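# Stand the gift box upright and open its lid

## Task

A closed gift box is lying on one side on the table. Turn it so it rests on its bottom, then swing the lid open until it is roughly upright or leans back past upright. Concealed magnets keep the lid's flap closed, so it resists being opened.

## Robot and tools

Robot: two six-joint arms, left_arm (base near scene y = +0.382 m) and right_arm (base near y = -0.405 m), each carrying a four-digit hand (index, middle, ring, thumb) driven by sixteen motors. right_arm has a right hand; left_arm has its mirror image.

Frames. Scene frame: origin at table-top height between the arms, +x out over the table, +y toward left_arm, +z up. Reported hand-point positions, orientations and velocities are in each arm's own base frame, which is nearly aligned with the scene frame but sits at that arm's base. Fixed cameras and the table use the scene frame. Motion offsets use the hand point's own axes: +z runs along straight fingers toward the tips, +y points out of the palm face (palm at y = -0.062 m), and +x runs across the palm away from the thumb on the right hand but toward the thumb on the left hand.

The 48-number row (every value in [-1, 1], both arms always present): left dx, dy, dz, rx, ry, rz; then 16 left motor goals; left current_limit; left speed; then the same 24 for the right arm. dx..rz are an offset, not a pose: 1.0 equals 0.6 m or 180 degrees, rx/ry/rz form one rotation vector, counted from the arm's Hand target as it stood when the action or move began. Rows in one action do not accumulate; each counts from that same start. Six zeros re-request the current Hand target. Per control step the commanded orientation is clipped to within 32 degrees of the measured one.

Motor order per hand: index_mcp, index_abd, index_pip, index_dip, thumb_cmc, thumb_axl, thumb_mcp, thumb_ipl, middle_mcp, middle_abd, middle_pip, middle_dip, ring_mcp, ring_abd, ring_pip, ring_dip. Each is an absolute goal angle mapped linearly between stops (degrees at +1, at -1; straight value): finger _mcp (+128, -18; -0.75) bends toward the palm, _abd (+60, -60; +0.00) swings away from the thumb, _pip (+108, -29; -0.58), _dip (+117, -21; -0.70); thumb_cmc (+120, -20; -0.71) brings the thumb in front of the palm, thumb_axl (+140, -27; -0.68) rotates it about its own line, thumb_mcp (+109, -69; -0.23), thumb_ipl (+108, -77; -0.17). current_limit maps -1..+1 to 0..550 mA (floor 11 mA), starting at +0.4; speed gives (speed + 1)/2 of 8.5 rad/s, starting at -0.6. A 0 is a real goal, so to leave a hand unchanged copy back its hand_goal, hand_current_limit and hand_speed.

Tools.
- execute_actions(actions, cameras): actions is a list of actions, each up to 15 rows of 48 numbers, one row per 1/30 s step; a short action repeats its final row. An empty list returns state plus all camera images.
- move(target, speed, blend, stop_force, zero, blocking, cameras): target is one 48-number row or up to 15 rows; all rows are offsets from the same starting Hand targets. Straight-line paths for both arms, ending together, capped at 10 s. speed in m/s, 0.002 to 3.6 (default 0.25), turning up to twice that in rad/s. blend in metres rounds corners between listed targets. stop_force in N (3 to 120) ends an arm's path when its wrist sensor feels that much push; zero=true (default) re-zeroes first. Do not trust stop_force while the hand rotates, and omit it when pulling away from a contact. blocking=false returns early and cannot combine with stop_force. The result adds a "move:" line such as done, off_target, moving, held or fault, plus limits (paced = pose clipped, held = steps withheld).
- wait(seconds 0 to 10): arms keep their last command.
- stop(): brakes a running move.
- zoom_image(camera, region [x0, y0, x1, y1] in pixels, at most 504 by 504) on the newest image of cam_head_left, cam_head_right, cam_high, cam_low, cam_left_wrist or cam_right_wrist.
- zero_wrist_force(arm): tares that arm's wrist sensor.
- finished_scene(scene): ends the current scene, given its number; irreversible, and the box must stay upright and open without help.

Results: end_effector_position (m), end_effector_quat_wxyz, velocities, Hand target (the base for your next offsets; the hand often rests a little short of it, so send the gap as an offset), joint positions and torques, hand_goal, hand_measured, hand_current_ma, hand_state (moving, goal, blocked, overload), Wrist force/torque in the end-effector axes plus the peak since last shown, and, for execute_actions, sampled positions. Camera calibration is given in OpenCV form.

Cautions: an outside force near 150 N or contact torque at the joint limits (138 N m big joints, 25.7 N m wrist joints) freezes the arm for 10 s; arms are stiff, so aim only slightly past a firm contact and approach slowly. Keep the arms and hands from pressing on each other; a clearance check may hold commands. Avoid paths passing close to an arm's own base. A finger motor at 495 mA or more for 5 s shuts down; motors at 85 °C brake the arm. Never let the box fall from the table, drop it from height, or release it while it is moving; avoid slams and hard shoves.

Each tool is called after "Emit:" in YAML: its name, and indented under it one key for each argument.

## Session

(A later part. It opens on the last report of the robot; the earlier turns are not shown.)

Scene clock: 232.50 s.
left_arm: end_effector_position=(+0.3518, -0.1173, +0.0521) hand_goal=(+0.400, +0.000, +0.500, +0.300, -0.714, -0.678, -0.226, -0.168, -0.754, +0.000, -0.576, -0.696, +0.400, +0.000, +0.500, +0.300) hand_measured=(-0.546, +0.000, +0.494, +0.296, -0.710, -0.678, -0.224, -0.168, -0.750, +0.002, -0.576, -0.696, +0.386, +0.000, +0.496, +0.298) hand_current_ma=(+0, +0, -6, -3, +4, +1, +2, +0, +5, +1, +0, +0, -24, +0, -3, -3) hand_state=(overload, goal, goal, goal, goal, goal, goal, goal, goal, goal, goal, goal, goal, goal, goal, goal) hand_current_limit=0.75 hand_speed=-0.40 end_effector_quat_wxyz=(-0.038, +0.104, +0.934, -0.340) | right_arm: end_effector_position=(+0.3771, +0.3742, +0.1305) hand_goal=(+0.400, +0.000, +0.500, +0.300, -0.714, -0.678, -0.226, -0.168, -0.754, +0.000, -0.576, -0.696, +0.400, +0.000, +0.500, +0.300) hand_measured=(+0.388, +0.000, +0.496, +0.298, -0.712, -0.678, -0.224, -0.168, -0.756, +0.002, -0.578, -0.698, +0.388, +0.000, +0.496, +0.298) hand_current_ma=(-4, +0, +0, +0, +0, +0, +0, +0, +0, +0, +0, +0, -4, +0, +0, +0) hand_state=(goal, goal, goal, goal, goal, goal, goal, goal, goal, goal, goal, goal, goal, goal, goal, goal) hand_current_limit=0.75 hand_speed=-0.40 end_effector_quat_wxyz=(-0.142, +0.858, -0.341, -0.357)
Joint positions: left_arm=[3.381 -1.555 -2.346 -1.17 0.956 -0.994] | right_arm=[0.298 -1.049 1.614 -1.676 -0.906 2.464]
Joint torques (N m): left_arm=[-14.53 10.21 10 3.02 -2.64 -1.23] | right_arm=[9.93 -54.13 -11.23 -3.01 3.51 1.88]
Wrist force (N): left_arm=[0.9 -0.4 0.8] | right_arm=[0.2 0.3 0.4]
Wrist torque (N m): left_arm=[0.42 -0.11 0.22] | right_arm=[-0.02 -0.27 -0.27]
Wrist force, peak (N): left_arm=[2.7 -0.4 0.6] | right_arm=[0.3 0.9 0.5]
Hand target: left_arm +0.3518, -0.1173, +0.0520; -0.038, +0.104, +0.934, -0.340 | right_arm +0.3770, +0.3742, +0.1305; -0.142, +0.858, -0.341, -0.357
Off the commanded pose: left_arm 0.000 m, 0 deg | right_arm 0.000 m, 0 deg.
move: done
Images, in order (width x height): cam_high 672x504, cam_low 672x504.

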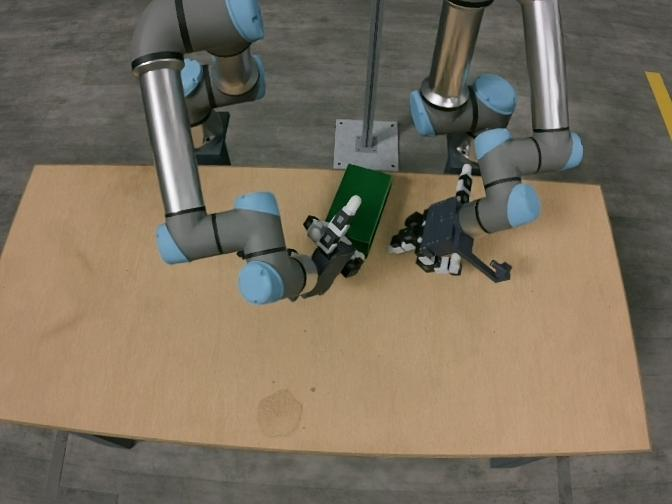

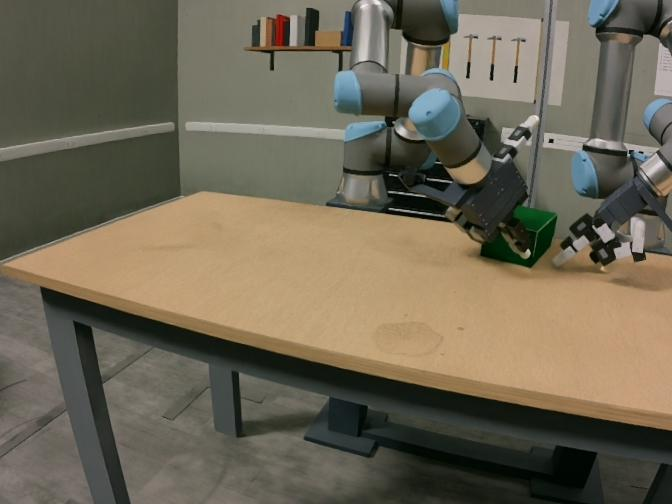

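Emit:
move:
  target: [0,0,0,0,0,0,0.4,0,0.5,0.3,-0.714,-0.678,-0.226,-0.168,-0.754,0,-0.576,-0.696,0.4,0,0.5,0.3,0.75,-0.4,-0.0173,0.0142,0.0173,0,0,0,0.4,0,0.5,0.3,-0.714,-0.678,-0.226,-0.168,-0.754,0,-0.576,-0.696,0.4,0,0.5,0.3,0.75,-0.4]
  speed: 0.05
  stop_force: 4

Emit:
move:
  target: [0,-0.0895,0.075,0,0,0,0.4,0,0.5,0.3,-0.714,-0.678,-0.226,-0.168,-0.754,0,-0.576,-0.696,0.4,0,0.5,0.3,0.75,-0.4,0,0,0,0,0,0,0.4,0,0.5,0.3,-0.714,-0.678,-0.226,-0.168,-0.754,0,-0.576,-0.696,0.4,0,0.5,0.3,0.75,-0.4]
  speed: 0.05
  stop_force: 10
  cameras: ["cam_high","cam_low"]

Emit:
zoom_image:
  camera: "cam_low"
  region: [450, 170, 590, 290]

Emit:
zoom_image:
  camera: "cam_high"
  region: [290, 150, 450, 290]

Scene clock: 243.97 s.
left_arm: end_effector_position=(+0.3518, -0.1173, +0.0520) hand_goal=(+0.400, +0.000, +0.500, +0.300, -0.714, -0.678, -0.226, -0.168, -0.754, +0.000, -0.576, -0.696, +0.400, +0.000, +0.500, +0.300) hand_measured=(-0.546, +0.000, +0.494, +0.296, -0.710, -0.678, -0.224, -0.168, -0.750, +0.002, -0.576, -0.696, +0.386, +0.000, +0.496, +0.298) hand_current_ma=(+0, +0, -6, -3, +4, +1, +2, +0, +5, +1, +0, +0, -24, +0, -3, -3) hand_state=(overload, goal, goal, goal, goal, goal, goal, goal, goal, goal, goal, goal, goal, goal, goal, goal) hand_current_limit=0.75 hand_speed=-0.40 end_effector_quat_wxyz=(-0.038, +0.104, +0.934, -0.340) | right_arm: end_effector_position=(+0.3605, +0.3781, +0.1306) hand_goal=(+0.400, +0.000, +0.500, +0.300, -0.714, -0.678, -0.226, -0.168, -0.754, +0.000, -0.576, -0.696, +0.400, +0.000, +0.500, +0.300) hand_measured=(+0.388, +0.000, +0.496, +0.298, -0.712, -0.678, -0.224, -0.168, -0.764, +0.004, -0.582, -0.698, +0.388, +0.000, +0.496, +0.298) hand_current_ma=(-4, +0, +0, +0, +0, +0, +0, +0, -3, +0, -1, +0, -4, +0, +0, +0) hand_state=(goal, goal, goal, goal, goal, goal, goal, goal, goal, goal, goal, goal, goal, goal, goal, goal) hand_current_limit=0.75 hand_speed=-0.40 end_effector_quat_wxyz=(-0.142, +0.858, -0.341, -0.357)
Joint positions: left_arm=[3.381 -1.555 -2.346 -1.169 0.956 -0.994] | right_arm=[0.312 -1.074 1.658 -1.704 -0.9 2.48]
Joint torques (N m): left_arm=[-14.14 11.54 9.28 3.28 -2.6 -1.44] | right_arm=[9 -52.89 -10.13 -2.58 3.48 1.99]
Wrist force (N): left_arm=[0.8 -0.3 1.0] | right_arm=[0.2 -0.1 -0.2]
Wrist torque (N m): left_arm=[0.42 -0.09 0.20] | right_arm=[0.13 -0.27 -0.27]
Wrist force, peak (N): left_arm=[1.0 -0.3 1.1] | right_arm=[0.4 0.7 0.7]
Hand target: left_arm +0.3518, -0.1173, +0.0520; -0.038, +0.104, +0.934, -0.340 | right_arm +0.3605, +0.3781, +0.1306; -0.142, +0.858, -0.341, -0.357
Off the commanded pose: left_arm 0.000 m, 0 deg | right_arm 0.000 m, 0 deg.
move: done

Scene clock: 246.70 s.
left_arm: end_effector_position=(+0.3365, -0.1847, +0.0522) hand_goal=(+0.400, +0.000, +0.500, +0.300, -0.714, -0.678, -0.226, -0.168, -0.754, +0.000, -0.576, -0.696, +0.400, +0.000, +0.500, +0.300) hand_measured=(-0.546, +0.000, +0.494, +0.296, -0.710, -0.678, -0.224, -0.168, -0.710, -0.028, -0.554, -0.680, +0.386, +0.000, +0.496, +0.298) hand_current_ma=(+0, +0, -6, -3, +4, +1, +2, +0, +120, -47, +44, +27, -24, +0, -3, -3) hand_state=(overload, goal, goal, goal, goal, goal, goal, goal, blocked, blocked, blocked, goal, goal, goal, goal, goal) hand_current_limit=0.75 hand_speed=-0.40 end_effector_quat_wxyz=(-0.038, +0.104, +0.934, -0.341) | right_arm: end_effector_position=(+0.3605, +0.3781, +0.1306) hand_goal=(+0.400, +0.000, +0.500, +0.300, -0.714, -0.678, -0.226, -0.168, -0.754, +0.000, -0.576, -0.696, +0.400, +0.000, +0.500, +0.300) hand_measured=(+0.388, +0.000, +0.496, +0.298, -0.712, -0.678, -0.224, -0.168, -0.708, +0.024, -0.546, -0.684, +0.388, +0.000, +0.496, +0.298) hand_current_ma=(-4, +0, +0, +0, +0, +0, +0, +0, +48, +10, +20, +4, -4, +0, +0, +0) hand_state=(goal, goal, goal, goal, goal, goal, goal, goal, blocked, blocked, blocked, goal, goal, goal, goal, goal) hand_current_limit=0.75 hand_speed=-0.40 end_effector_quat_wxyz=(-0.142, +0.858, -0.341, -0.357)
Joint positions: left_arm=[3.207 -1.569 -2.374 -1.003 0.905 -1.201] | right_arm=[0.312 -1.074 1.658 -1.704 -0.9 2.48]
Joint torques (N m): left_arm=[9.85 21.79 18.97 0.43 0.58 1.33] | right_arm=[8.48 -49.87 -13.74 -3.08 3.37 2.18]
Wrist force (N): left_arm=[2.5 0.0 -12.0] | right_arm=[1.3 2.2 -2.5]
Wrist torque (N m): left_arm=[1.26 -0.26 0.22] | right_arm=[0.02 -0.11 -0.15]
Wrist force, peak (N): left_arm=[2.4 0.1 -15.8] | right_arm=[1.3 2.7 -4.0]
Hand target: left_arm +0.3365, -0.1847, +0.0522; -0.038, +0.104, +0.934, -0.341 (not the last commanded pose) | right_arm +0.3605, +0.3781, +0.1306; -0.142, +0.858, -0.341, -0.357
Off the commanded pose: left_arm 0.001 m, 0 deg | right_arm 0.000 m, 0 deg.
move: contact (left_arm)
Images, in order (width x height): cam_high 672x504, cam_low 672x504.

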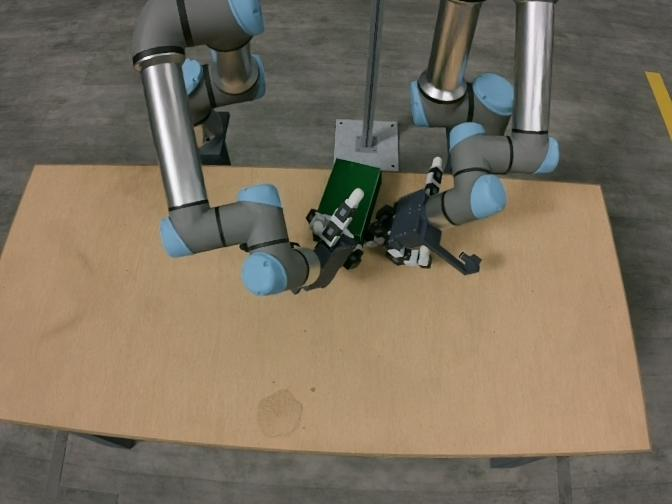

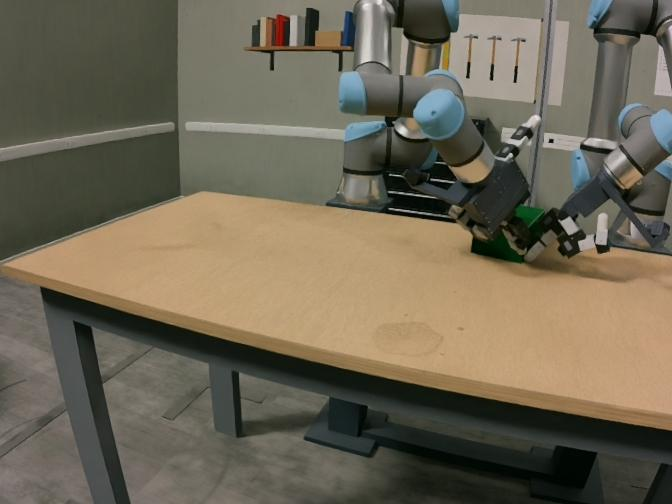

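Scaled by 3.600 from the camera's 672x504 image, which has a finer 960x720 frame.

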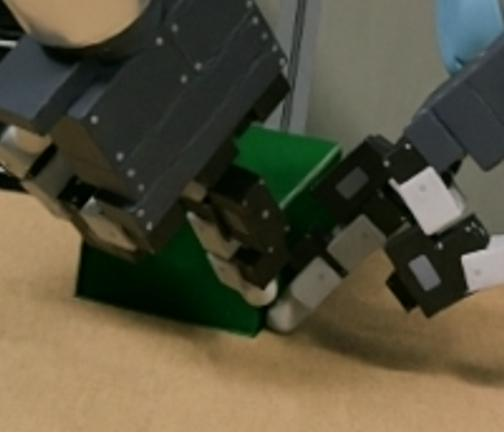

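Scaled by 3.150 from the camera's 672x504 image, which has a finer 960x720 frame.

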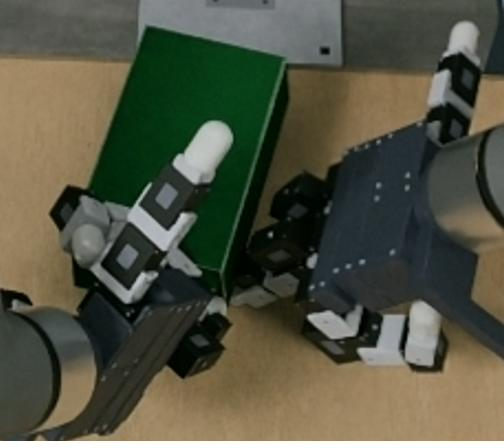

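Emit:
move:
  target:
    - [-0.0043,0.0575,-0.1135,0,0,0,0.4,0,0.5,0.3,-0.714,-0.678,-0.226,-0.168,-0.754,0,-0.576,-0.696,0.4,0,0.5,0.3,0.75,-0.4,-0.033,-0.05,-0.1557,0,0,0,0.4,0,0.5,0.3,-0.714,-0.678,-0.226,-0.168,-0.754,0,-0.576,-0.696,0.4,0,0.5,0.3,0.75,-0.4]
    - [-0.0043,-0.0497,-0.2412,0,0,0,0.4,0,0.5,0.3,-0.714,-0.678,-0.226,-0.168,-0.754,0,-0.576,-0.696,0.4,0,0.5,0.3,0.75,-0.4,0.069,-0.1392,-0.2103,-0.0974,-0.0975,-0.6114,0.4,0,0.5,0.3,-0.714,-0.678,-0.226,-0.168,-0.754,0,-0.576,-0.696,0.4,0,0.5,0.3,0.75,-0.4]
    - [0.1265,-0.1788,-0.0783,0,0,0,0.4,0,0.5,0.3,-0.714,-0.678,-0.226,-0.168,-0.754,0,-0.576,-0.696,0.4,0,0.5,0.3,0.75,-0.4,0.2223,-0.1392,-0.057,-0.0974,-0.0975,-0.6114,-0.7,0.15,-0.576,-0.696,-0.714,-0.678,-0.226,-0.168,-1,0,-0.576,-0.696,-0.7,-0.15,-0.576,-0.696,0.75,-0.4]
  speed: [0.15,0.5,0.2]
  cameras: ["cam_high","cam_low","cam_head_right"]

Emit:
zoom_image:
  camera: "cam_low"
  region: [430, 150, 590, 290]

Emit:
zoom_image:
  camera: "cam_high"
  region: [290, 150, 450, 290]

Scene clock: 299.77 s.
left_arm: end_effector_position=(+0.2510, -0.2185, +0.1572) hand_goal=(+0.400, +0.000, +0.500, +0.300, -0.714, -0.678, -0.226, -0.168, -0.754, +0.000, -0.576, -0.696, +0.400, +0.000, +0.500, +0.300) hand_measured=(-0.540, +0.000, +0.494, +0.296, -0.710, -0.678, -0.224, -0.168, -0.740, -0.002, -0.570, -0.692, +0.386, +0.000, +0.496, +0.298) hand_current_ma=(+0, +0, -6, -3, +4, +1, +2, +0, +27, -2, +7, +4, -24, +0, -3, -3) hand_state=(overload, goal, goal, goal, goal, goal, goal, goal, goal, goal, goal, goal, goal, goal, goal, goal) hand_current_limit=0.75 hand_speed=-0.40 end_effector_quat_wxyz=(-0.038, +0.104, +0.934, -0.341) | right_arm: end_effector_position=(+0.5039, +0.3577, +0.0602) hand_goal=(-0.700, +0.150, -0.576, -0.696, -0.714, -0.678, -0.226, -0.168, -1.000, +0.000, -0.576, -0.696, -0.700, -0.150, -0.576, -0.696) hand_measured=(-0.256, +0.146, -0.194, -0.422, -0.710, -0.678, -0.224, -0.168, -0.980, +0.002, -0.572, -0.694, -0.252, -0.148, -0.196, -0.426) hand_current_ma=(+481, -1, +481, +481, +1, +0, +0, +0, +11, +0, +0, +0, +481, +0, +481, +481) hand_state=(blocked, goal, blocked, moving, goal, goal, goal, goal, blocked, goal, goal, goal, blocked, goal, blocked, blocked) hand_current_limit=0.75 hand_speed=-0.40 end_effector_quat_wxyz=(-0.302, +0.724, +0.573, -0.237)
Joint positions: left_arm=[3.109 -1.173 -2.364 -1.333 0.886 -1.324] | right_arm=[0.338 -0.924 1.331 -1.276 -1.177 0.424]
Joint torques (N m): left_arm=[-14.11 11.45 12.65 3.67 1.24 -1.31] | right_arm=[8.18 -39.21 -11.89 0.89 2.01 1.62]
Wrist force (N): left_arm=[0.6 -0.3 0.8] | right_arm=[-0.5 -19.9 -24.1]
Wrist torque (N m): left_arm=[0.46 -0.10 0.19] | right_arm=[-0.56 0.45 -0.46]
Wrist force, peak (N): left_arm=[2.5 -0.3 -12.2] | right_arm=[-0.5 -19.7 -24.4]
Hand target: left_arm +0.2510, -0.2185, +0.1572; -0.038, +0.104, +0.934, -0.341 | right_arm +0.5039, +0.3577, +0.0602; -0.302, +0.724, +0.573, -0.237
Off the commanded pose: left_arm 0.000 m, 0 deg | right_arm 0.000 m, 0 deg.
move: done
Images, in order (width x height): cam_head_right 672x504, cam_high 672x504, cam_low 672x504.

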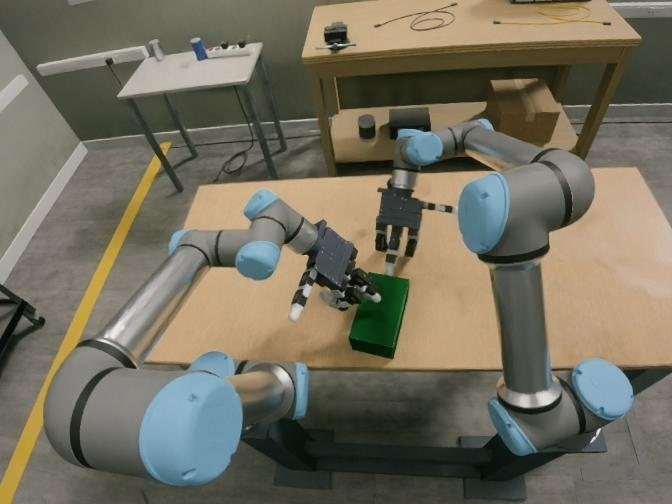

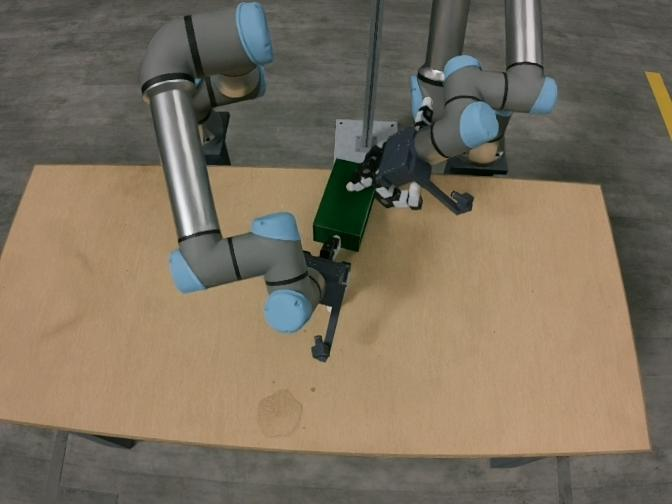

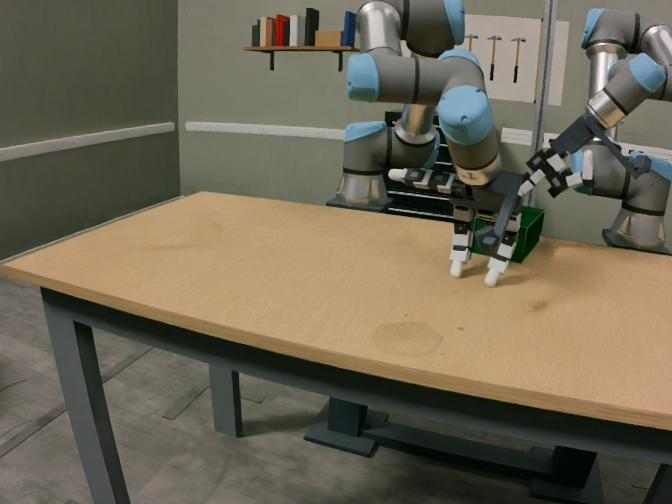

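Scaled by 3.150 from the camera's 672x504 image, which has a finer 960x720 frame.

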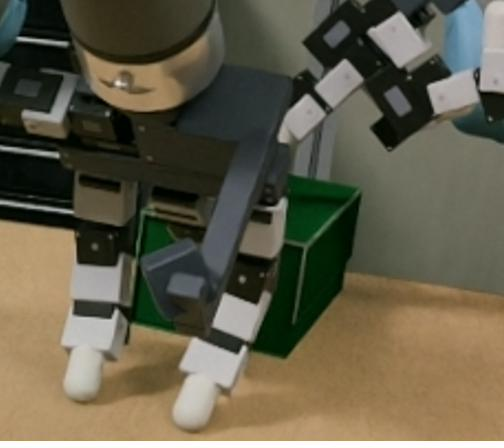

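Scaled by 3.150 from the camera's 672x504 image, which has a finer 960x720 frame.

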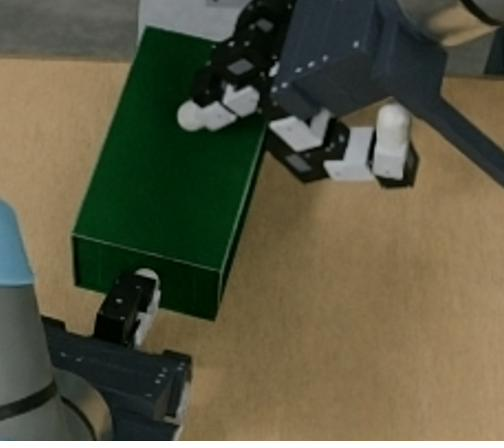

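Emit:
move:
  target:
    - [0,0,0,0,0,0,0.4,0,0.5,0.3,-0.714,-0.678,-0.226,-0.168,-0.754,0,-0.576,-0.696,0.4,0,0.5,0.3,0.75,-0.4,0,-0.0825,-0.0825,0,0,0,-0.7,0.15,-0.576,-0.696,-0.714,-0.678,-0.226,-0.168,-1,0,-0.576,-0.696,-0.7,-0.15,-0.576,-0.696,0.75,-0.4]
    - [0,0,0,0,0,0,0.4,0,0.5,0.3,-0.714,-0.678,-0.226,-0.168,-0.754,0,-0.576,-0.696,0.4,0,0.5,0.3,0.75,-0.4,0,0,0,0,0,0,-0.7,0.15,-0.576,-0.696,-0.714,-0.678,-0.226,-0.168,-1,0,-0.576,-0.696,-0.7,-0.15,-0.576,-0.696,0.75,-0.4]
  speed: 0.1

Emit:
move:
  target: [0,0.0429,0.0511,0,0,0,0.4,0,0.5,0.3,-0.714,-0.678,-0.226,-0.168,-0.754,0,-0.576,-0.696,0.4,0,0.5,0.3,0.75,-0.4,0,0,0,0,0,0,-0.7,0.15,-0.576,-0.696,-0.714,-0.678,-0.226,-0.168,-1,0,-0.576,-0.696,-0.7,-0.15,-0.576,-0.696,0.75,-0.4]
  speed: 0.04
  stop_force: 12
  cameras: ["cam_high","cam_low"]

Emit:
zoom_image:
  camera: "cam_low"
  region: [430, 150, 590, 290]

Emit:
zoom_image:
  camera: "cam_high"
  region: [290, 150, 450, 290]

Scene clock: 308.87 s.
left_arm: end_effector_position=(+0.2510, -0.2185, +0.1572) hand_goal=(+0.400, +0.000, +0.500, +0.300, -0.714, -0.678, -0.226, -0.168, -0.754, +0.000, -0.576, -0.696, +0.400, +0.000, +0.500, +0.300) hand_measured=(-0.540, +0.000, +0.494, +0.296, -0.710, -0.678, -0.224, -0.168, -0.740, -0.002, -0.570, -0.692, +0.386, +0.000, +0.496, +0.298) hand_current_ma=(+0, +0, -6, -3, +4, +1, +2, +0, +27, -2, +7, +4, -24, +0, -3, -3) hand_state=(overload, goal, goal, goal, goal, goal, goal, goal, goal, goal, goal, goal, goal, goal, goal, goal) hand_current_limit=0.75 hand_speed=-0.40 end_effector_quat_wxyz=(-0.038, +0.104, +0.934, -0.341) | right_arm: end_effector_position=(+0.5039, +0.3577, +0.0603) hand_goal=(-0.700, +0.150, -0.576, -0.696, -0.714, -0.678, -0.226, -0.168, -1.000, +0.000, -0.576, -0.696, -0.700, -0.150, -0.576, -0.696) hand_measured=(-0.686, +0.152, -0.570, -0.692, -0.710, -0.678, -0.224, -0.168, -0.980, +0.002, -0.572, -0.694, -0.686, -0.152, -0.570, -0.694) hand_current_ma=(+5, +0, +1, +0, +1, +0, +0, +0, +11, +0, +0, +0, +6, +0, +1, +0) hand_state=(goal, goal, goal, goal, goal, goal, goal, goal, blocked, goal, goal, goal, goal, goal, goal, goal) hand_current_limit=0.75 hand_speed=-0.40 end_effector_quat_wxyz=(-0.302, +0.724, +0.573, -0.237)
Joint positions: left_arm=[3.109 -1.173 -2.364 -1.333 0.886 -1.324] | right_arm=[0.338 -0.924 1.33 -1.276 -1.177 0.424]
Joint torques (N m): left_arm=[-14.52 10.39 13.3 3.54 1.15 -1.21] | right_arm=[8.22 -38.91 -10.38 -2.5 3.06 1.79]
Wrist force (N): left_arm=[0.5 -0.1 0.6] | right_arm=[0.0 0.0 0.7]
Wrist torque (N m): left_arm=[0.51 -0.10 0.18] | right_arm=[-0.12 -0.10 -0.01]
Wrist force, peak (N): left_arm=[0.9 -0.5 0.9] | right_arm=[-0.2 -19.9 -24.4]
Hand target: left_arm +0.2510, -0.2185, +0.1572; -0.038, +0.104, +0.934, -0.341 | right_arm +0.5039, +0.3577, +0.0602; -0.302, +0.724, +0.573, -0.237
Off the commanded pose: left_arm 0.000 m, 0 deg | right_arm 0.000 m, 0 deg.
move: done

Scene clock: 310.93 s.
left_arm: end_effector_position=(+0.2510, -0.2186, +0.1172) hand_goal=(+0.400, +0.000, +0.500, +0.300, -0.714, -0.678, -0.226, -0.168, -0.754, +0.000, -0.576, -0.696, +0.400, +0.000, +0.500, +0.300) hand_measured=(-0.540, +0.000, +0.494, +0.296, -0.710, -0.678, -0.224, -0.168, -0.802, -0.004, -0.606, -0.712, +0.386, +0.000, +0.496, +0.298) hand_current_ma=(+0, +0, -6, -3, +4, +1, +2, +0, -129, -3, -65, -27, -24, +0, -3, -3) hand_state=(overload, goal, goal, goal, goal, goal, goal, goal, blocked, goal, blocked, goal, goal, goal, goal, goal) hand_current_limit=0.75 hand_speed=-0.40 end_effector_quat_wxyz=(-0.038, +0.104, +0.934, -0.341) | right_arm: end_effector_position=(+0.5039, +0.3577, +0.0602) hand_goal=(-0.700, +0.150, -0.576, -0.696, -0.714, -0.678, -0.226, -0.168, -1.000, +0.000, -0.576, -0.696, -0.700, -0.150, -0.576, -0.696) hand_measured=(-0.686, +0.152, -0.570, -0.692, -0.710, -0.678, -0.224, -0.168, -0.980, +0.002, -0.572, -0.694, -0.686, -0.152, -0.570, -0.694) hand_current_ma=(+5, +0, +1, +0, +1, +0, +0, +0, +11, +0, +0, +0, +6, +0, +1, +0) hand_state=(goal, goal, goal, goal, goal, goal, goal, goal, blocked, goal, goal, goal, goal, goal, goal, goal) hand_current_limit=0.75 hand_speed=-0.40 end_effector_quat_wxyz=(-0.302, +0.724, +0.573, -0.237)
Joint positions: left_arm=[3.109 -1.236 -2.443 -1.191 0.886 -1.324] | right_arm=[0.338 -0.924 1.331 -1.276 -1.177 0.424]
Joint torques (N m): left_arm=[-15.22 -3.1 9.13 3.04 1.81 -1.25] | right_arm=[10.37 -38.99 -11.91 -2.38 3.16 2.09]
Wrist force (N): left_arm=[0.9 -2.5 -7.7] | right_arm=[-0.3 -0.1 0.7]
Wrist torque (N m): left_arm=[1.47 -0.25 0.28] | right_arm=[-0.12 -0.07 -0.04]
Wrist force, peak (N): left_arm=[1.2 -2.7 -7.8] | right_arm=[-0.1 -0.5 1.0]
Hand target: left_arm +0.2510, -0.2186, +0.1172; -0.038, +0.104, +0.934, -0.341 | right_arm +0.5039, +0.3577, +0.0602; -0.302, +0.724, +0.573, -0.237
Off the commanded pose: left_arm 0.000 m, 0 deg | right_arm 0.000 m, 0 deg.
move: done
Images, in order (width x height): cam_high 672x504, cam_low 672x504.

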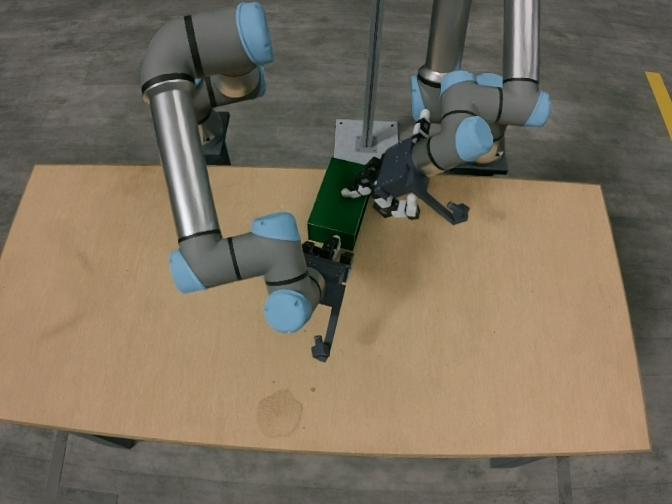

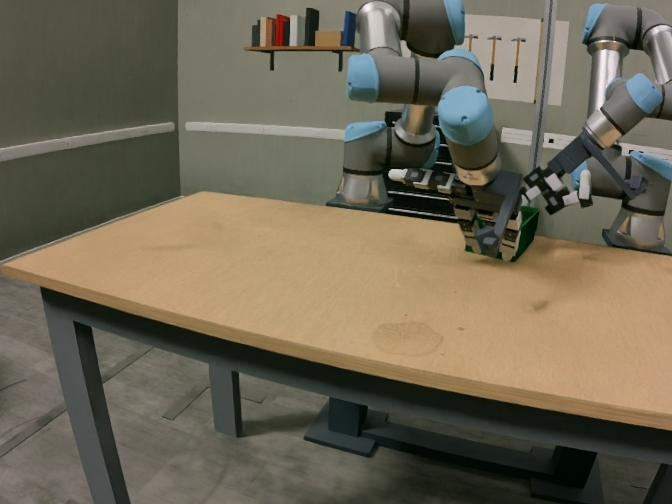

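Scaled by 3.150 from the camera's 672x504 image, which has a finer 960x720 frame.

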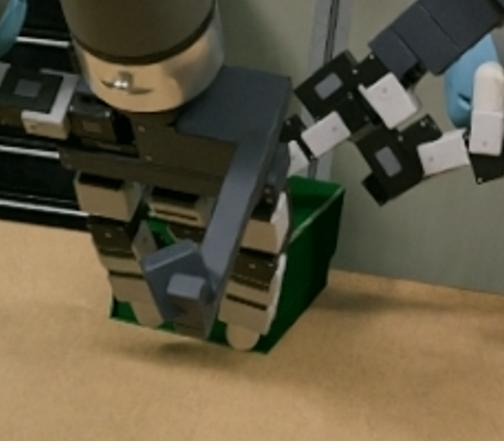

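Scaled by 3.150 from the camera's 672x504 image, which has a finer 960x720 frame.

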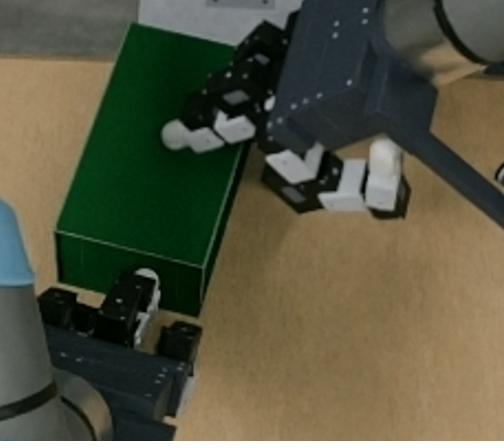

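Emit:
move:
  target:
    - [0,0,0,0,0,0,0.4,0,0.5,0.3,-0.714,-0.678,-0.226,-0.168,-0.754,0,-0.576,-0.696,0.4,0,0.5,0.3,0.75,-0.4,-0.0233,-0.0118,0.0118,0,0,0,-0.7,0.15,-0.576,-0.696,-0.714,-0.678,-0.226,-0.168,-1,0,-0.576,-0.696,-0.7,-0.15,-0.576,-0.696,0.75,-0.4]
    - [0,0,0,0,0,0,0.4,0,0.5,0.3,-0.714,-0.678,-0.226,-0.168,-0.754,0,-0.576,-0.696,0.4,0,0.5,0.3,0.75,-0.4,-0.0233,-0.0589,0.0589,0,0,0,-0.7,0.15,-0.576,-0.696,-0.714,-0.678,-0.226,-0.168,-1,0,-0.576,-0.696,-0.7,-0.15,-0.576,-0.696,0.75,-0.4]
  speed: 0.04
  stop_force: 5
  cameras: ["cam_high","cam_low","cam_right_wrist"]

Emit:
zoom_image:
  camera: "cam_low"
  region: [430, 150, 590, 290]

Emit:
zoom_image:
  camera: "cam_high"
  region: [290, 150, 450, 290]

Scene clock: 319.47 s.
left_arm: end_effector_position=(+0.2510, -0.2186, +0.1171) hand_goal=(+0.400, +0.000, +0.500, +0.300, -0.714, -0.678, -0.226, -0.168, -0.754, +0.000, -0.576, -0.696, +0.400, +0.000, +0.500, +0.300) hand_measured=(-0.540, +0.000, +0.494, +0.296, -0.710, -0.678, -0.224, -0.168, -0.802, -0.042, -0.608, -0.716, +0.386, +0.000, +0.496, +0.298) hand_current_ma=(+0, +0, -6, -3, +4, +1, +2, +0, -132, -83, -68, -37, -24, +0, -3, -3) hand_state=(overload, goal, goal, goal, goal, goal, goal, goal, blocked, blocked, blocked, goal, goal, goal, goal, goal) hand_current_limit=0.75 hand_speed=-0.40 end_effector_quat_wxyz=(-0.038, +0.104, +0.934, -0.341) | right_arm: end_effector_position=(+0.4894, +0.3474, +0.0601) hand_goal=(-0.700, +0.150, -0.576, -0.696, -0.714, -0.678, -0.226, -0.168, -1.000, +0.000, -0.576, -0.696, -0.700, -0.150, -0.576, -0.696) hand_measured=(-0.686, +0.152, -0.570, -0.692, -0.710, -0.678, -0.224, -0.168, -0.980, +0.002, -0.572, -0.694, -0.686, -0.152, -0.570, -0.694) hand_current_ma=(+5, +0, +1, +0, +1, +0, +0, +0, +11, +0, +0, +0, +5, +0, +1, +0) hand_state=(goal, goal, goal, goal, goal, goal, goal, goal, blocked, goal, goal, goal, goal, goal, goal, goal) hand_current_limit=0.75 hand_speed=-0.40 end_effector_quat_wxyz=(-0.301, +0.724, +0.573, -0.237)
Joint positions: left_arm=[3.109 -1.236 -2.443 -1.191 0.886 -1.324] | right_arm=[0.331 -0.964 1.397 -1.301 -1.181 0.418]
Joint torques (N m): left_arm=[-5.26 5.39 25.63 2.98 1.83 -1.24] | right_arm=[-9.41 -36.99 -26.31 0.7 -2.2 -1.84]
Wrist force (N): left_arm=[3.0 -2.4 -1.4] | right_arm=[0.2 -0.2 0.7]
Wrist torque (N m): left_arm=[0.95 0.11 0.43] | right_arm=[-0.13 -0.13 0.09]
Wrist force, peak (N): left_arm=[0.8 -2.8 -7.9] | right_arm=[0.6 2.5 -4.2]
Hand target: left_arm +0.2510, -0.2186, +0.1172; -0.038, +0.104, +0.934, -0.341 | right_arm +0.4894, +0.3474, +0.0601; -0.301, +0.724, +0.573, -0.237 (not the last commanded pose)
Off the commanded pose: left_arm 0.000 m, 0 deg | right_arm 0.038 m, 0 deg.
move: contact (right_arm); path passed 1 of 2 targets
camera_calibration:
cam_right_wrist: T_world_to_cam=[[0.240003, -0.837497, -0.490914, 0.243461], [0.063405, -0.491091, 0.868798, 0.0348881], [-0.968699, -0.239641, -0.064762, 0.684133], [0, 0, 0, 1]] pos_world=[0.602075, 0.384977, 0.133513]
Images, in order (width x height): cam_high 672x504, cam_low 672x504, cam_right_wrist 616x616.

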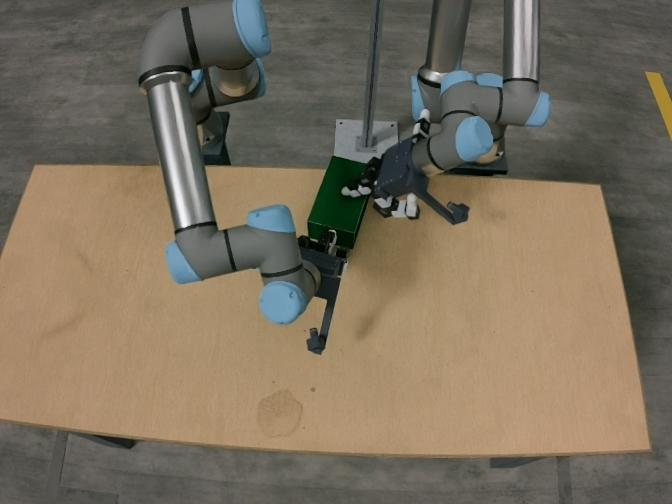

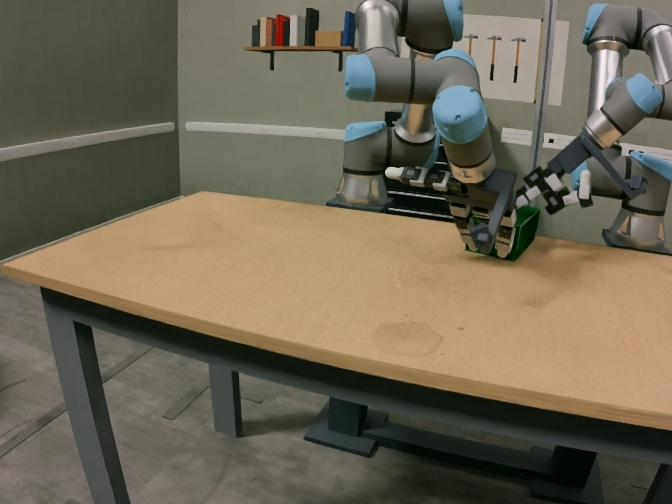

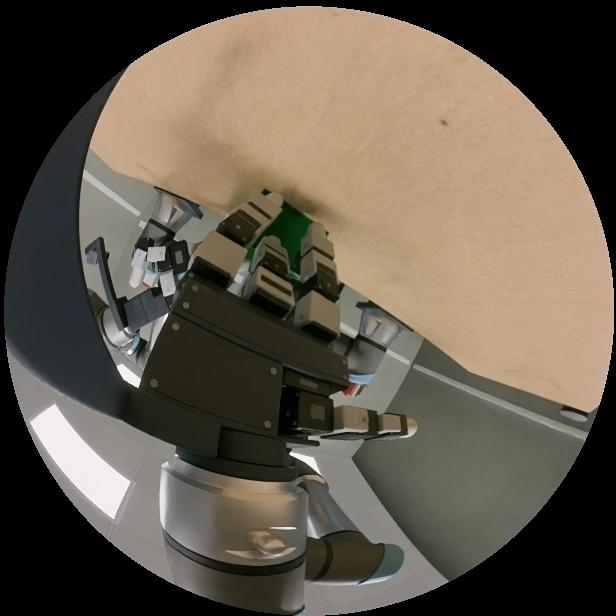

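Scaled by 3.150 from the camera's 672x504 image, which has a finer 960x720 frame.

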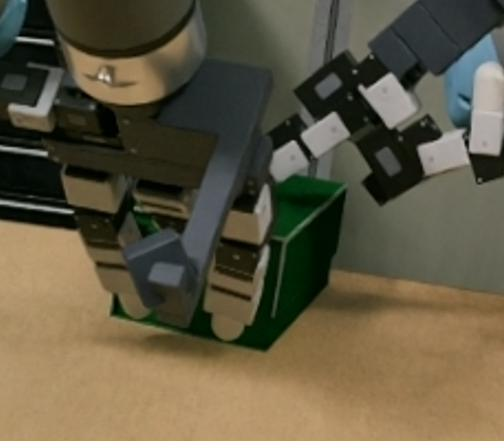

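Scaled by 3.150 from the camera's 672x504 image, which has a finer 960x720 frame.

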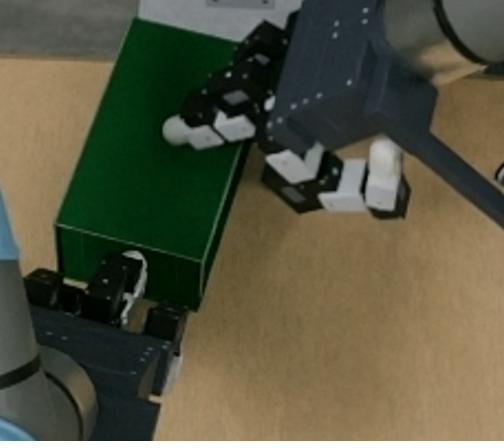

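Emit:
move:
  target:
    - [0,0,0,0,0,0,0.4,0,0.5,0.3,-0.714,-0.678,-0.226,-0.168,-0.754,0,-0.576,-0.696,0.4,0,0.5,0.3,0.75,-0.4,0,0.0471,-0.0471,0,0,0,-0.7,0.15,-0.576,-0.696,-0.714,-0.678,-0.226,-0.168,-1,0,-0.576,-0.696,-0.7,-0.15,-0.576,-0.696,0.75,-0.4]
    - [0,0.0064,0.0077,0,0,0,0.4,0,0.5,0.3,-0.714,-0.678,-0.226,-0.168,-0.754,0,-0.576,-0.696,0.4,0,0.5,0.3,0.75,-0.4,0,0.0471,-0.0471,0,0,0,-0.7,0.15,-0.576,-0.696,-0.714,-0.678,-0.226,-0.168,-1,0,0.7,0.5,-0.7,-0.15,-0.576,-0.696,0.75,-0.2]
    - [0,0.0064,0.0077,0,0,0,0.4,0,0.5,0.3,-0.714,-0.678,-0.226,-0.168,-0.754,0,-0.576,-0.696,0.4,0,0.5,0.3,0.75,-0.4,0,0.0291,-0.0291,0,0,0,-0.7,0.15,-0.576,-0.696,-0.714,-0.678,-0.226,-0.168,0.1,0,0.7,0.5,-0.7,-0.15,-0.576,-0.696,0.75,-0.2]
  speed: 0.06

Emit:
move:
  target: [0,0,0,0,0,0,0.4,0,0.5,0.3,-0.714,-0.678,-0.226,-0.168,-0.754,0,-0.576,-0.696,0.4,0,0.5,0.3,0.75,-0.4,0,-0.0707,0.0707,0,0,0,-0.7,0.15,-0.576,-0.696,-0.714,-0.678,-0.226,-0.168,0.1,0,0.7,0.5,-0.7,-0.15,-0.576,-0.696,0.75,-0.2]
  speed: 0.04
  stop_force: 5
  cameras: ["cam_high","cam_low","cam_right_wrist"]

Emit:
zoom_image:
  camera: "cam_low"
  region: [430, 150, 590, 290]

Emit:
zoom_image:
  camera: "cam_right_wrist"
  region: [200, 140, 380, 320]

Scene clock: 334.13 s.
left_arm: end_effector_position=(+0.2510, -0.2186, +0.1111) hand_goal=(+0.400, +0.000, +0.500, +0.300, -0.714, -0.678, -0.226, -0.168, -0.754, +0.000, -0.576, -0.696, +0.400, +0.000, +0.500, +0.300) hand_measured=(-0.540, +0.000, +0.494, +0.296, -0.710, -0.678, -0.224, -0.168, -0.832, -0.038, -0.626, -0.726, +0.386, +0.000, +0.496, +0.298) hand_current_ma=(+0, +0, -6, -3, +4, +1, +2, +0, -249, -74, -128, -62, -24, +0, -3, -3) hand_state=(overload, goal, goal, goal, goal, goal, goal, goal, blocked, blocked, blocked, blocked, goal, goal, goal, goal) hand_current_limit=0.75 hand_speed=-0.40 end_effector_quat_wxyz=(-0.038, +0.104, +0.934, -0.341) | right_arm: end_effector_position=(+0.5134, +0.3417, +0.0601) hand_goal=(-0.700, +0.150, -0.576, -0.696, -0.714, -0.678, -0.226, -0.168, +0.100, +0.000, +0.700, +0.500, -0.700, -0.150, -0.576, -0.696) hand_measured=(-0.686, +0.152, -0.570, -0.692, -0.710, -0.678, -0.224, -0.168, +0.092, +0.002, +0.694, +0.498, -0.686, -0.152, -0.570, -0.694) hand_current_ma=(+5, +0, +1, +0, +1, +0, +0, +0, -2, +0, -1, +0, +5, +0, +1, +0) hand_state=(goal, goal, goal, goal, goal, goal, goal, goal, goal, goal, goal, goal, goal, goal, goal, goal) hand_current_limit=0.75 hand_speed=-0.20 end_effector_quat_wxyz=(-0.301, +0.724, +0.573, -0.237)
Joint positions: left_arm=[3.109 -1.248 -2.454 -1.168 0.886 -1.324] | right_arm=[0.312 -0.923 1.326 -1.265 -1.194 0.402]
Joint torques (N m): left_arm=[-15.58 -3.15 8.03 3.04 -1.6 -1.17] | right_arm=[9.61 -60.99 -12.89 -2.16 3.14 1.7]
Wrist force (N): left_arm=[1.3 -3.4 -9.4] | right_arm=[-0.1 -0.2 0.9]
Wrist torque (N m): left_arm=[1.77 -0.21 0.32] | right_arm=[-0.08 -0.10 -0.05]
Wrist force, peak (N): left_arm=[2.6 -3.7 -9.7] | right_arm=[-0.4 -0.4 1.2]
Hand target: left_arm +0.2510, -0.2186, +0.1111; -0.038, +0.104, +0.934, -0.341 | right_arm +0.5134, +0.3417, +0.0601; -0.301, +0.724, +0.573, -0.237
Off the commanded pose: left_arm 0.000 m, 0 deg | right_arm 0.000 m, 0 deg.
move: done

Scene clock: 336.73 s.
left_arm: end_effector_position=(+0.2510, -0.2186, +0.1111) hand_goal=(+0.400, +0.000, +0.500, +0.300, -0.714, -0.678, -0.226, -0.168, -0.754, +0.000, -0.576, -0.696, +0.400, +0.000, +0.500, +0.300) hand_measured=(-0.540, +0.000, +0.494, +0.296, -0.710, -0.678, -0.224, -0.168, -0.832, -0.040, -0.626, -0.728, +0.386, +0.000, +0.496, +0.298) hand_current_ma=(+0, +0, -6, -3, +4, +1, +2, +0, -251, -80, -130, -68, -24, +0, -3, -3) hand_state=(overload, goal, goal, goal, goal, goal, goal, goal, blocked, blocked, blocked, blocked, goal, goal, goal, goal) hand_current_limit=0.75 hand_speed=-0.40 end_effector_quat_wxyz=(-0.038, +0.104, +0.934, -0.341) | right_arm: end_effector_position=(+0.4581, +0.3547, +0.0602) hand_goal=(-0.700, +0.150, -0.576, -0.696, -0.714, -0.678, -0.226, -0.168, +0.100, +0.000, +0.700, +0.500, -0.700, -0.150, -0.576, -0.696) hand_measured=(-0.684, +0.150, -0.570, -0.692, -0.710, -0.678, -0.224, -0.168, +0.092, +0.002, +0.694, +0.498, -0.686, -0.152, -0.570, -0.694) hand_current_ma=(+6, +0, +1, +0, +1, +0, +0, +0, -2, +0, -1, +0, +6, +0, +1, +0) hand_state=(goal, goal, goal, goal, goal, goal, goal, goal, goal, goal, goal, goal, goal, goal, goal, goal) hand_current_limit=0.75 hand_speed=-0.20 end_effector_quat_wxyz=(-0.302, +0.724, +0.573, -0.237)
Joint positions: left_arm=[3.109 -1.248 -2.454 -1.168 0.886 -1.324] | right_arm=[0.358 -1.014 1.482 -1.344 -1.165 0.439]
Joint torques (N m): left_arm=[-9.45 0.63 19.09 3.01 -1.57 -1.33] | right_arm=[-10.7 -34.47 -27.45 0.61 -1.98 -1.73]
Wrist force (N): left_arm=[3.0 -3.8 -6.2] | right_arm=[-0.3 0.3 0.7]
Wrist torque (N m): left_arm=[1.48 -0.02 0.48] | right_arm=[-0.01 -0.06 0.05]
Wrist force, peak (N): left_arm=[1.3 -3.6 -10.0] | right_arm=[-1.0 0.5 -7.3]
Hand target: left_arm +0.2510, -0.2186, +0.1111; -0.038, +0.104, +0.934, -0.341 | right_arm +0.4581, +0.3547, +0.0602; -0.302, +0.724, +0.573, -0.237 (not the last commanded pose)
Off the commanded pose: left_arm 0.000 m, 0 deg | right_arm 0.003 m, 0 deg.
move: contact (right_arm)
camera_calibration:
cam_right_wrist: T_world_to_cam=[[0.239986, -0.837477, -0.490957, 0.257178], [0.0636319, -0.491078, 0.868788, 0.0403731], [-0.968689, -0.239737, -0.0645617, 0.655592], [0, 0, 0, 1]] pos_world=[0.570777, 0.392377, 0.133514]
Images, in order (width x height): cam_high 672x504, cam_low 672x504, cam_right_wrist 616x616.

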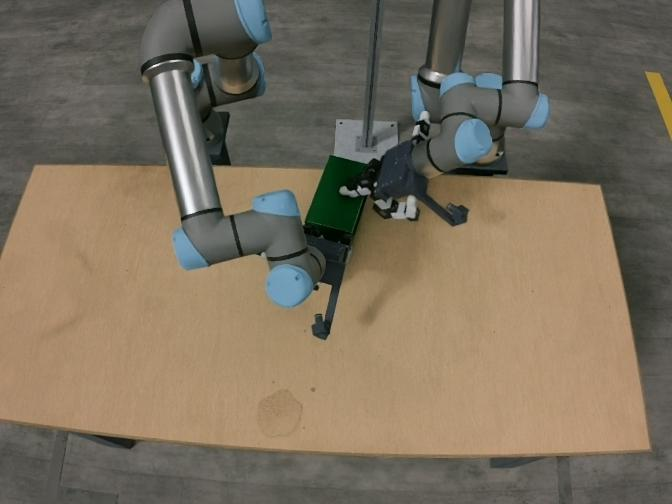

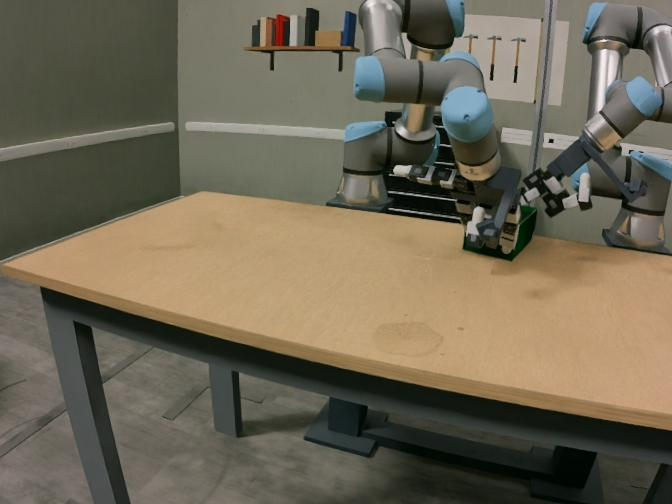

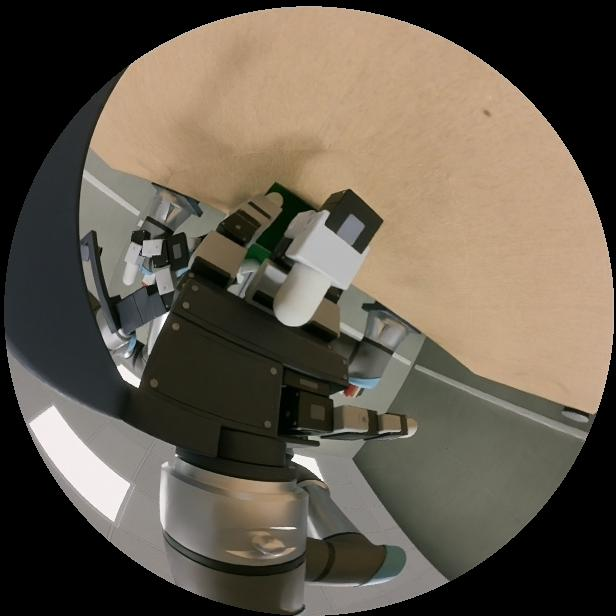

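Scaled by 3.150 from the camera's 672x504 image, which has a finer 960x720 frame.

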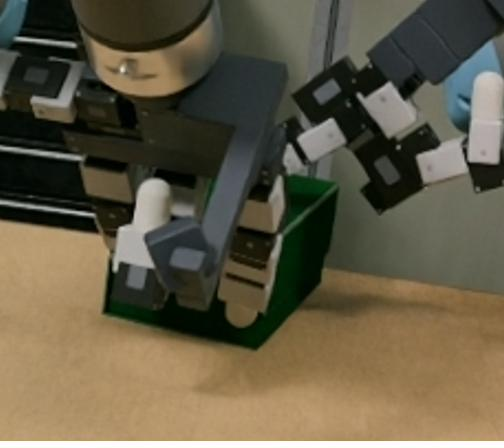

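Scaled by 2.800 from the camera's 616x616 image, which has a finer 880x880 frame.

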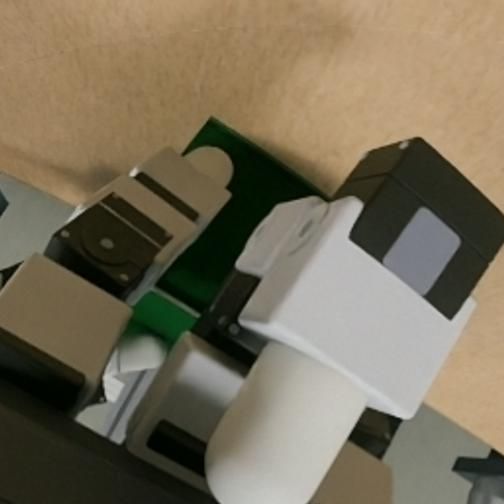

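Emit:
move:
  target:
    - [0,0,0,0,0,0,0.4,0,0.5,0.3,-0.714,-0.678,-0.226,-0.168,-0.754,0,-0.576,-0.696,0.4,0,0.5,0.3,0.75,-0.4,0,-0.0083,0.0083,0,0,0,-0.7,0.15,-0.576,-0.696,-0.714,-0.678,-0.226,-0.168,0.1,0,0.7,0.5,-0.7,-0.15,-0.576,-0.696,0.75,-0.6]
    - [0,0,0,0,0,0,0.4,0,0.5,0.3,-0.714,-0.678,-0.226,-0.168,-0.754,0,-0.576,-0.696,0.4,0,0.5,0.3,0.75,-0.4,0,-0.0083,0.0083,0,0,0,-0.7,-0.6,-0.576,-0.696,-0.714,-0.678,-0.226,-0.168,0.1,0,0.7,0.5,-0.7,0.6,-0.576,-0.696,0.75,-0.6]
  speed: 0.04
  cameras: ["cam_high","cam_low","cam_right_wrist"]

Emit:
zoom_image:
  camera: "cam_low"
  region: [430, 150, 590, 290]

Emit:
zoom_image:
  camera: "cam_right_wrist"
  region: [200, 140, 380, 320]

Emit:
zoom_image:
  camera: "cam_high"
  region: [280, 140, 420, 280]

Scene clock: 344.63 s.
left_arm: end_effector_position=(+0.2510, -0.2186, +0.1111) hand_goal=(+0.400, +0.000, +0.500, +0.300, -0.714, -0.678, -0.226, -0.168, -0.754, +0.000, -0.576, -0.696, +0.400, +0.000, +0.500, +0.300) hand_measured=(-0.540, +0.000, +0.494, +0.296, -0.710, -0.678, -0.224, -0.168, -0.832, -0.064, -0.626, -0.730, +0.386, +0.000, +0.496, +0.298) hand_current_ma=(+0, +0, -6, -3, +4, +1, +2, +0, -251, -150, -130, -74, -24, +0, -3, -3) hand_state=(overload, goal, goal, goal, goal, goal, goal, goal, blocked, blocked, blocked, blocked, goal, goal, goal, goal) hand_current_limit=0.75 hand_speed=-0.40 end_effector_quat_wxyz=(-0.038, +0.104, +0.934, -0.341) | right_arm: end_effector_position=(+0.4512, +0.3564, +0.0602) hand_goal=(-0.700, -0.600, -0.576, -0.696, -0.714, -0.678, -0.226, -0.168, +0.100, +0.000, +0.700, +0.500, -0.700, +0.600, -0.576, -0.696) hand_measured=(-0.686, -0.594, -0.570, -0.692, -0.710, -0.678, -0.224, -0.168, +0.092, +0.002, +0.694, +0.498, -0.684, +0.594, -0.570, -0.694) hand_current_ma=(+6, +1, +1, +0, +1, +0, +0, +0, -2, +0, -1, +0, +6, -1, +1, +0) hand_state=(goal, goal, goal, goal, goal, goal, goal, goal, goal, goal, goal, goal, goal, goal, goal, goal) hand_current_limit=0.75 hand_speed=-0.60 end_effector_quat_wxyz=(-0.302, +0.724, +0.573, -0.237)
Joint positions: left_arm=[3.109 -1.248 -2.454 -1.168 0.886 -1.324] | right_arm=[0.364 -1.025 1.5 -1.353 -1.161 0.445]
Joint torques (N m): left_arm=[8.91 8.26 23.55 3.02 -1.53 -1.18] | right_arm=[2.24 -55.47 -15.19 -1.54 -0.21 1.89]
Wrist force (N): left_arm=[2.5 -4.1 -2.2] | right_arm=[-0.5 -0.1 0.8]
Wrist torque (N m): left_arm=[1.14 0.01 0.43] | right_arm=[-0.05 -0.05 -0.04]
Wrist force, peak (N): left_arm=[3.1 -4.1 -6.3] | right_arm=[0.1 0.5 -12.3]
Hand target: left_arm +0.2510, -0.2186, +0.1111; -0.038, +0.104, +0.934, -0.341 | right_arm +0.4513, +0.3564, +0.0602; -0.302, +0.724, +0.573, -0.237
Off the commanded pose: left_arm 0.000 m, 0 deg | right_arm 0.000 m, 0 deg.
move: done
camera_calibration:
cam_right_wrist: T_world_to_cam=[[0.239981, -0.837443, -0.491018, 0.260147], [0.0636481, -0.491138, 0.868754, 0.0416103], [-0.968689, -0.239737, -0.064562, 0.649388], [0, 0, 0, 1]] pos_world=[0.563977, 0.393976, 0.133514]
Images, in order (width x height): cam_high 672x504, cam_low 672x504, cam_right_wrist 616x616.

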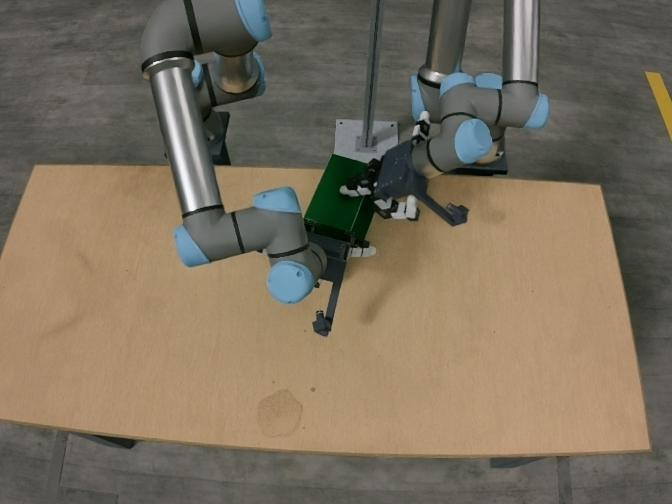

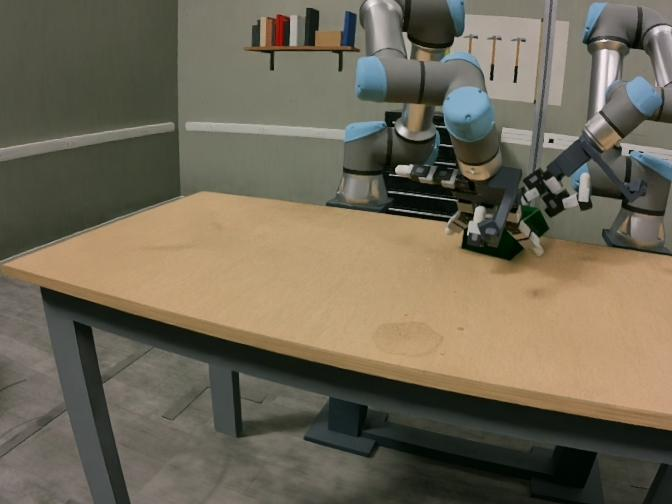

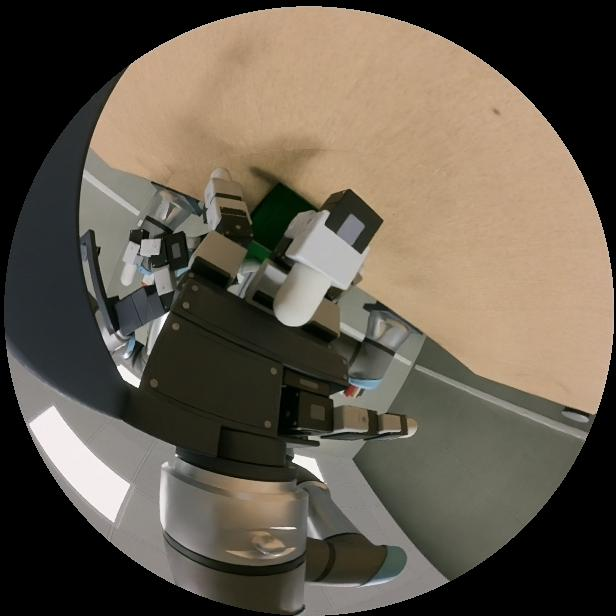

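Scaled by 3.150 from the camera's 672x504 image, which has a finer 960x720 frame.

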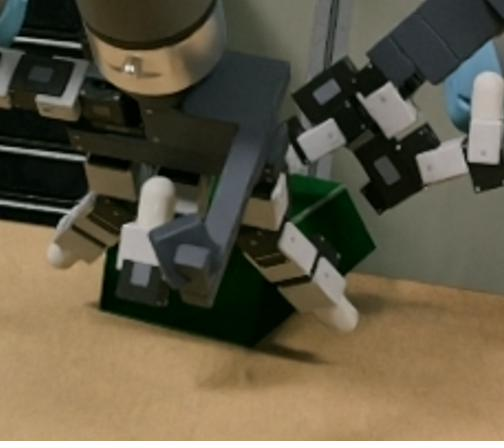

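Scaled by 2.800 from the camera's 616x616 image, which has a finer 880x880 frame.

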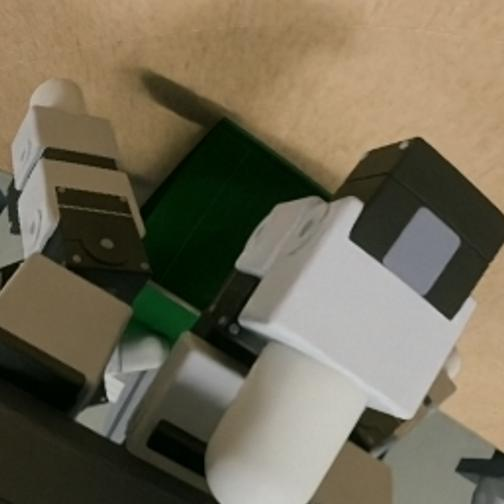

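Scaled by 3.600 from the camera's 672x504 image, which has a finer 960x720 frame.

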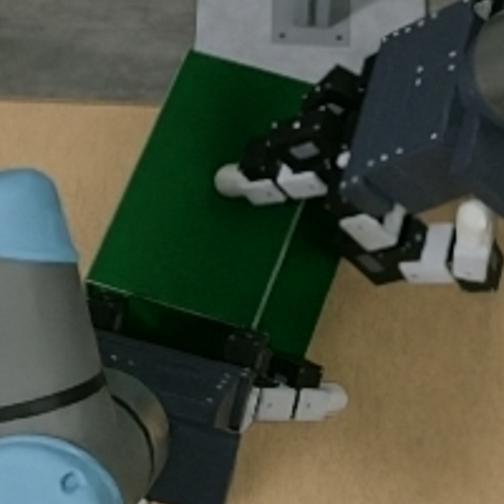

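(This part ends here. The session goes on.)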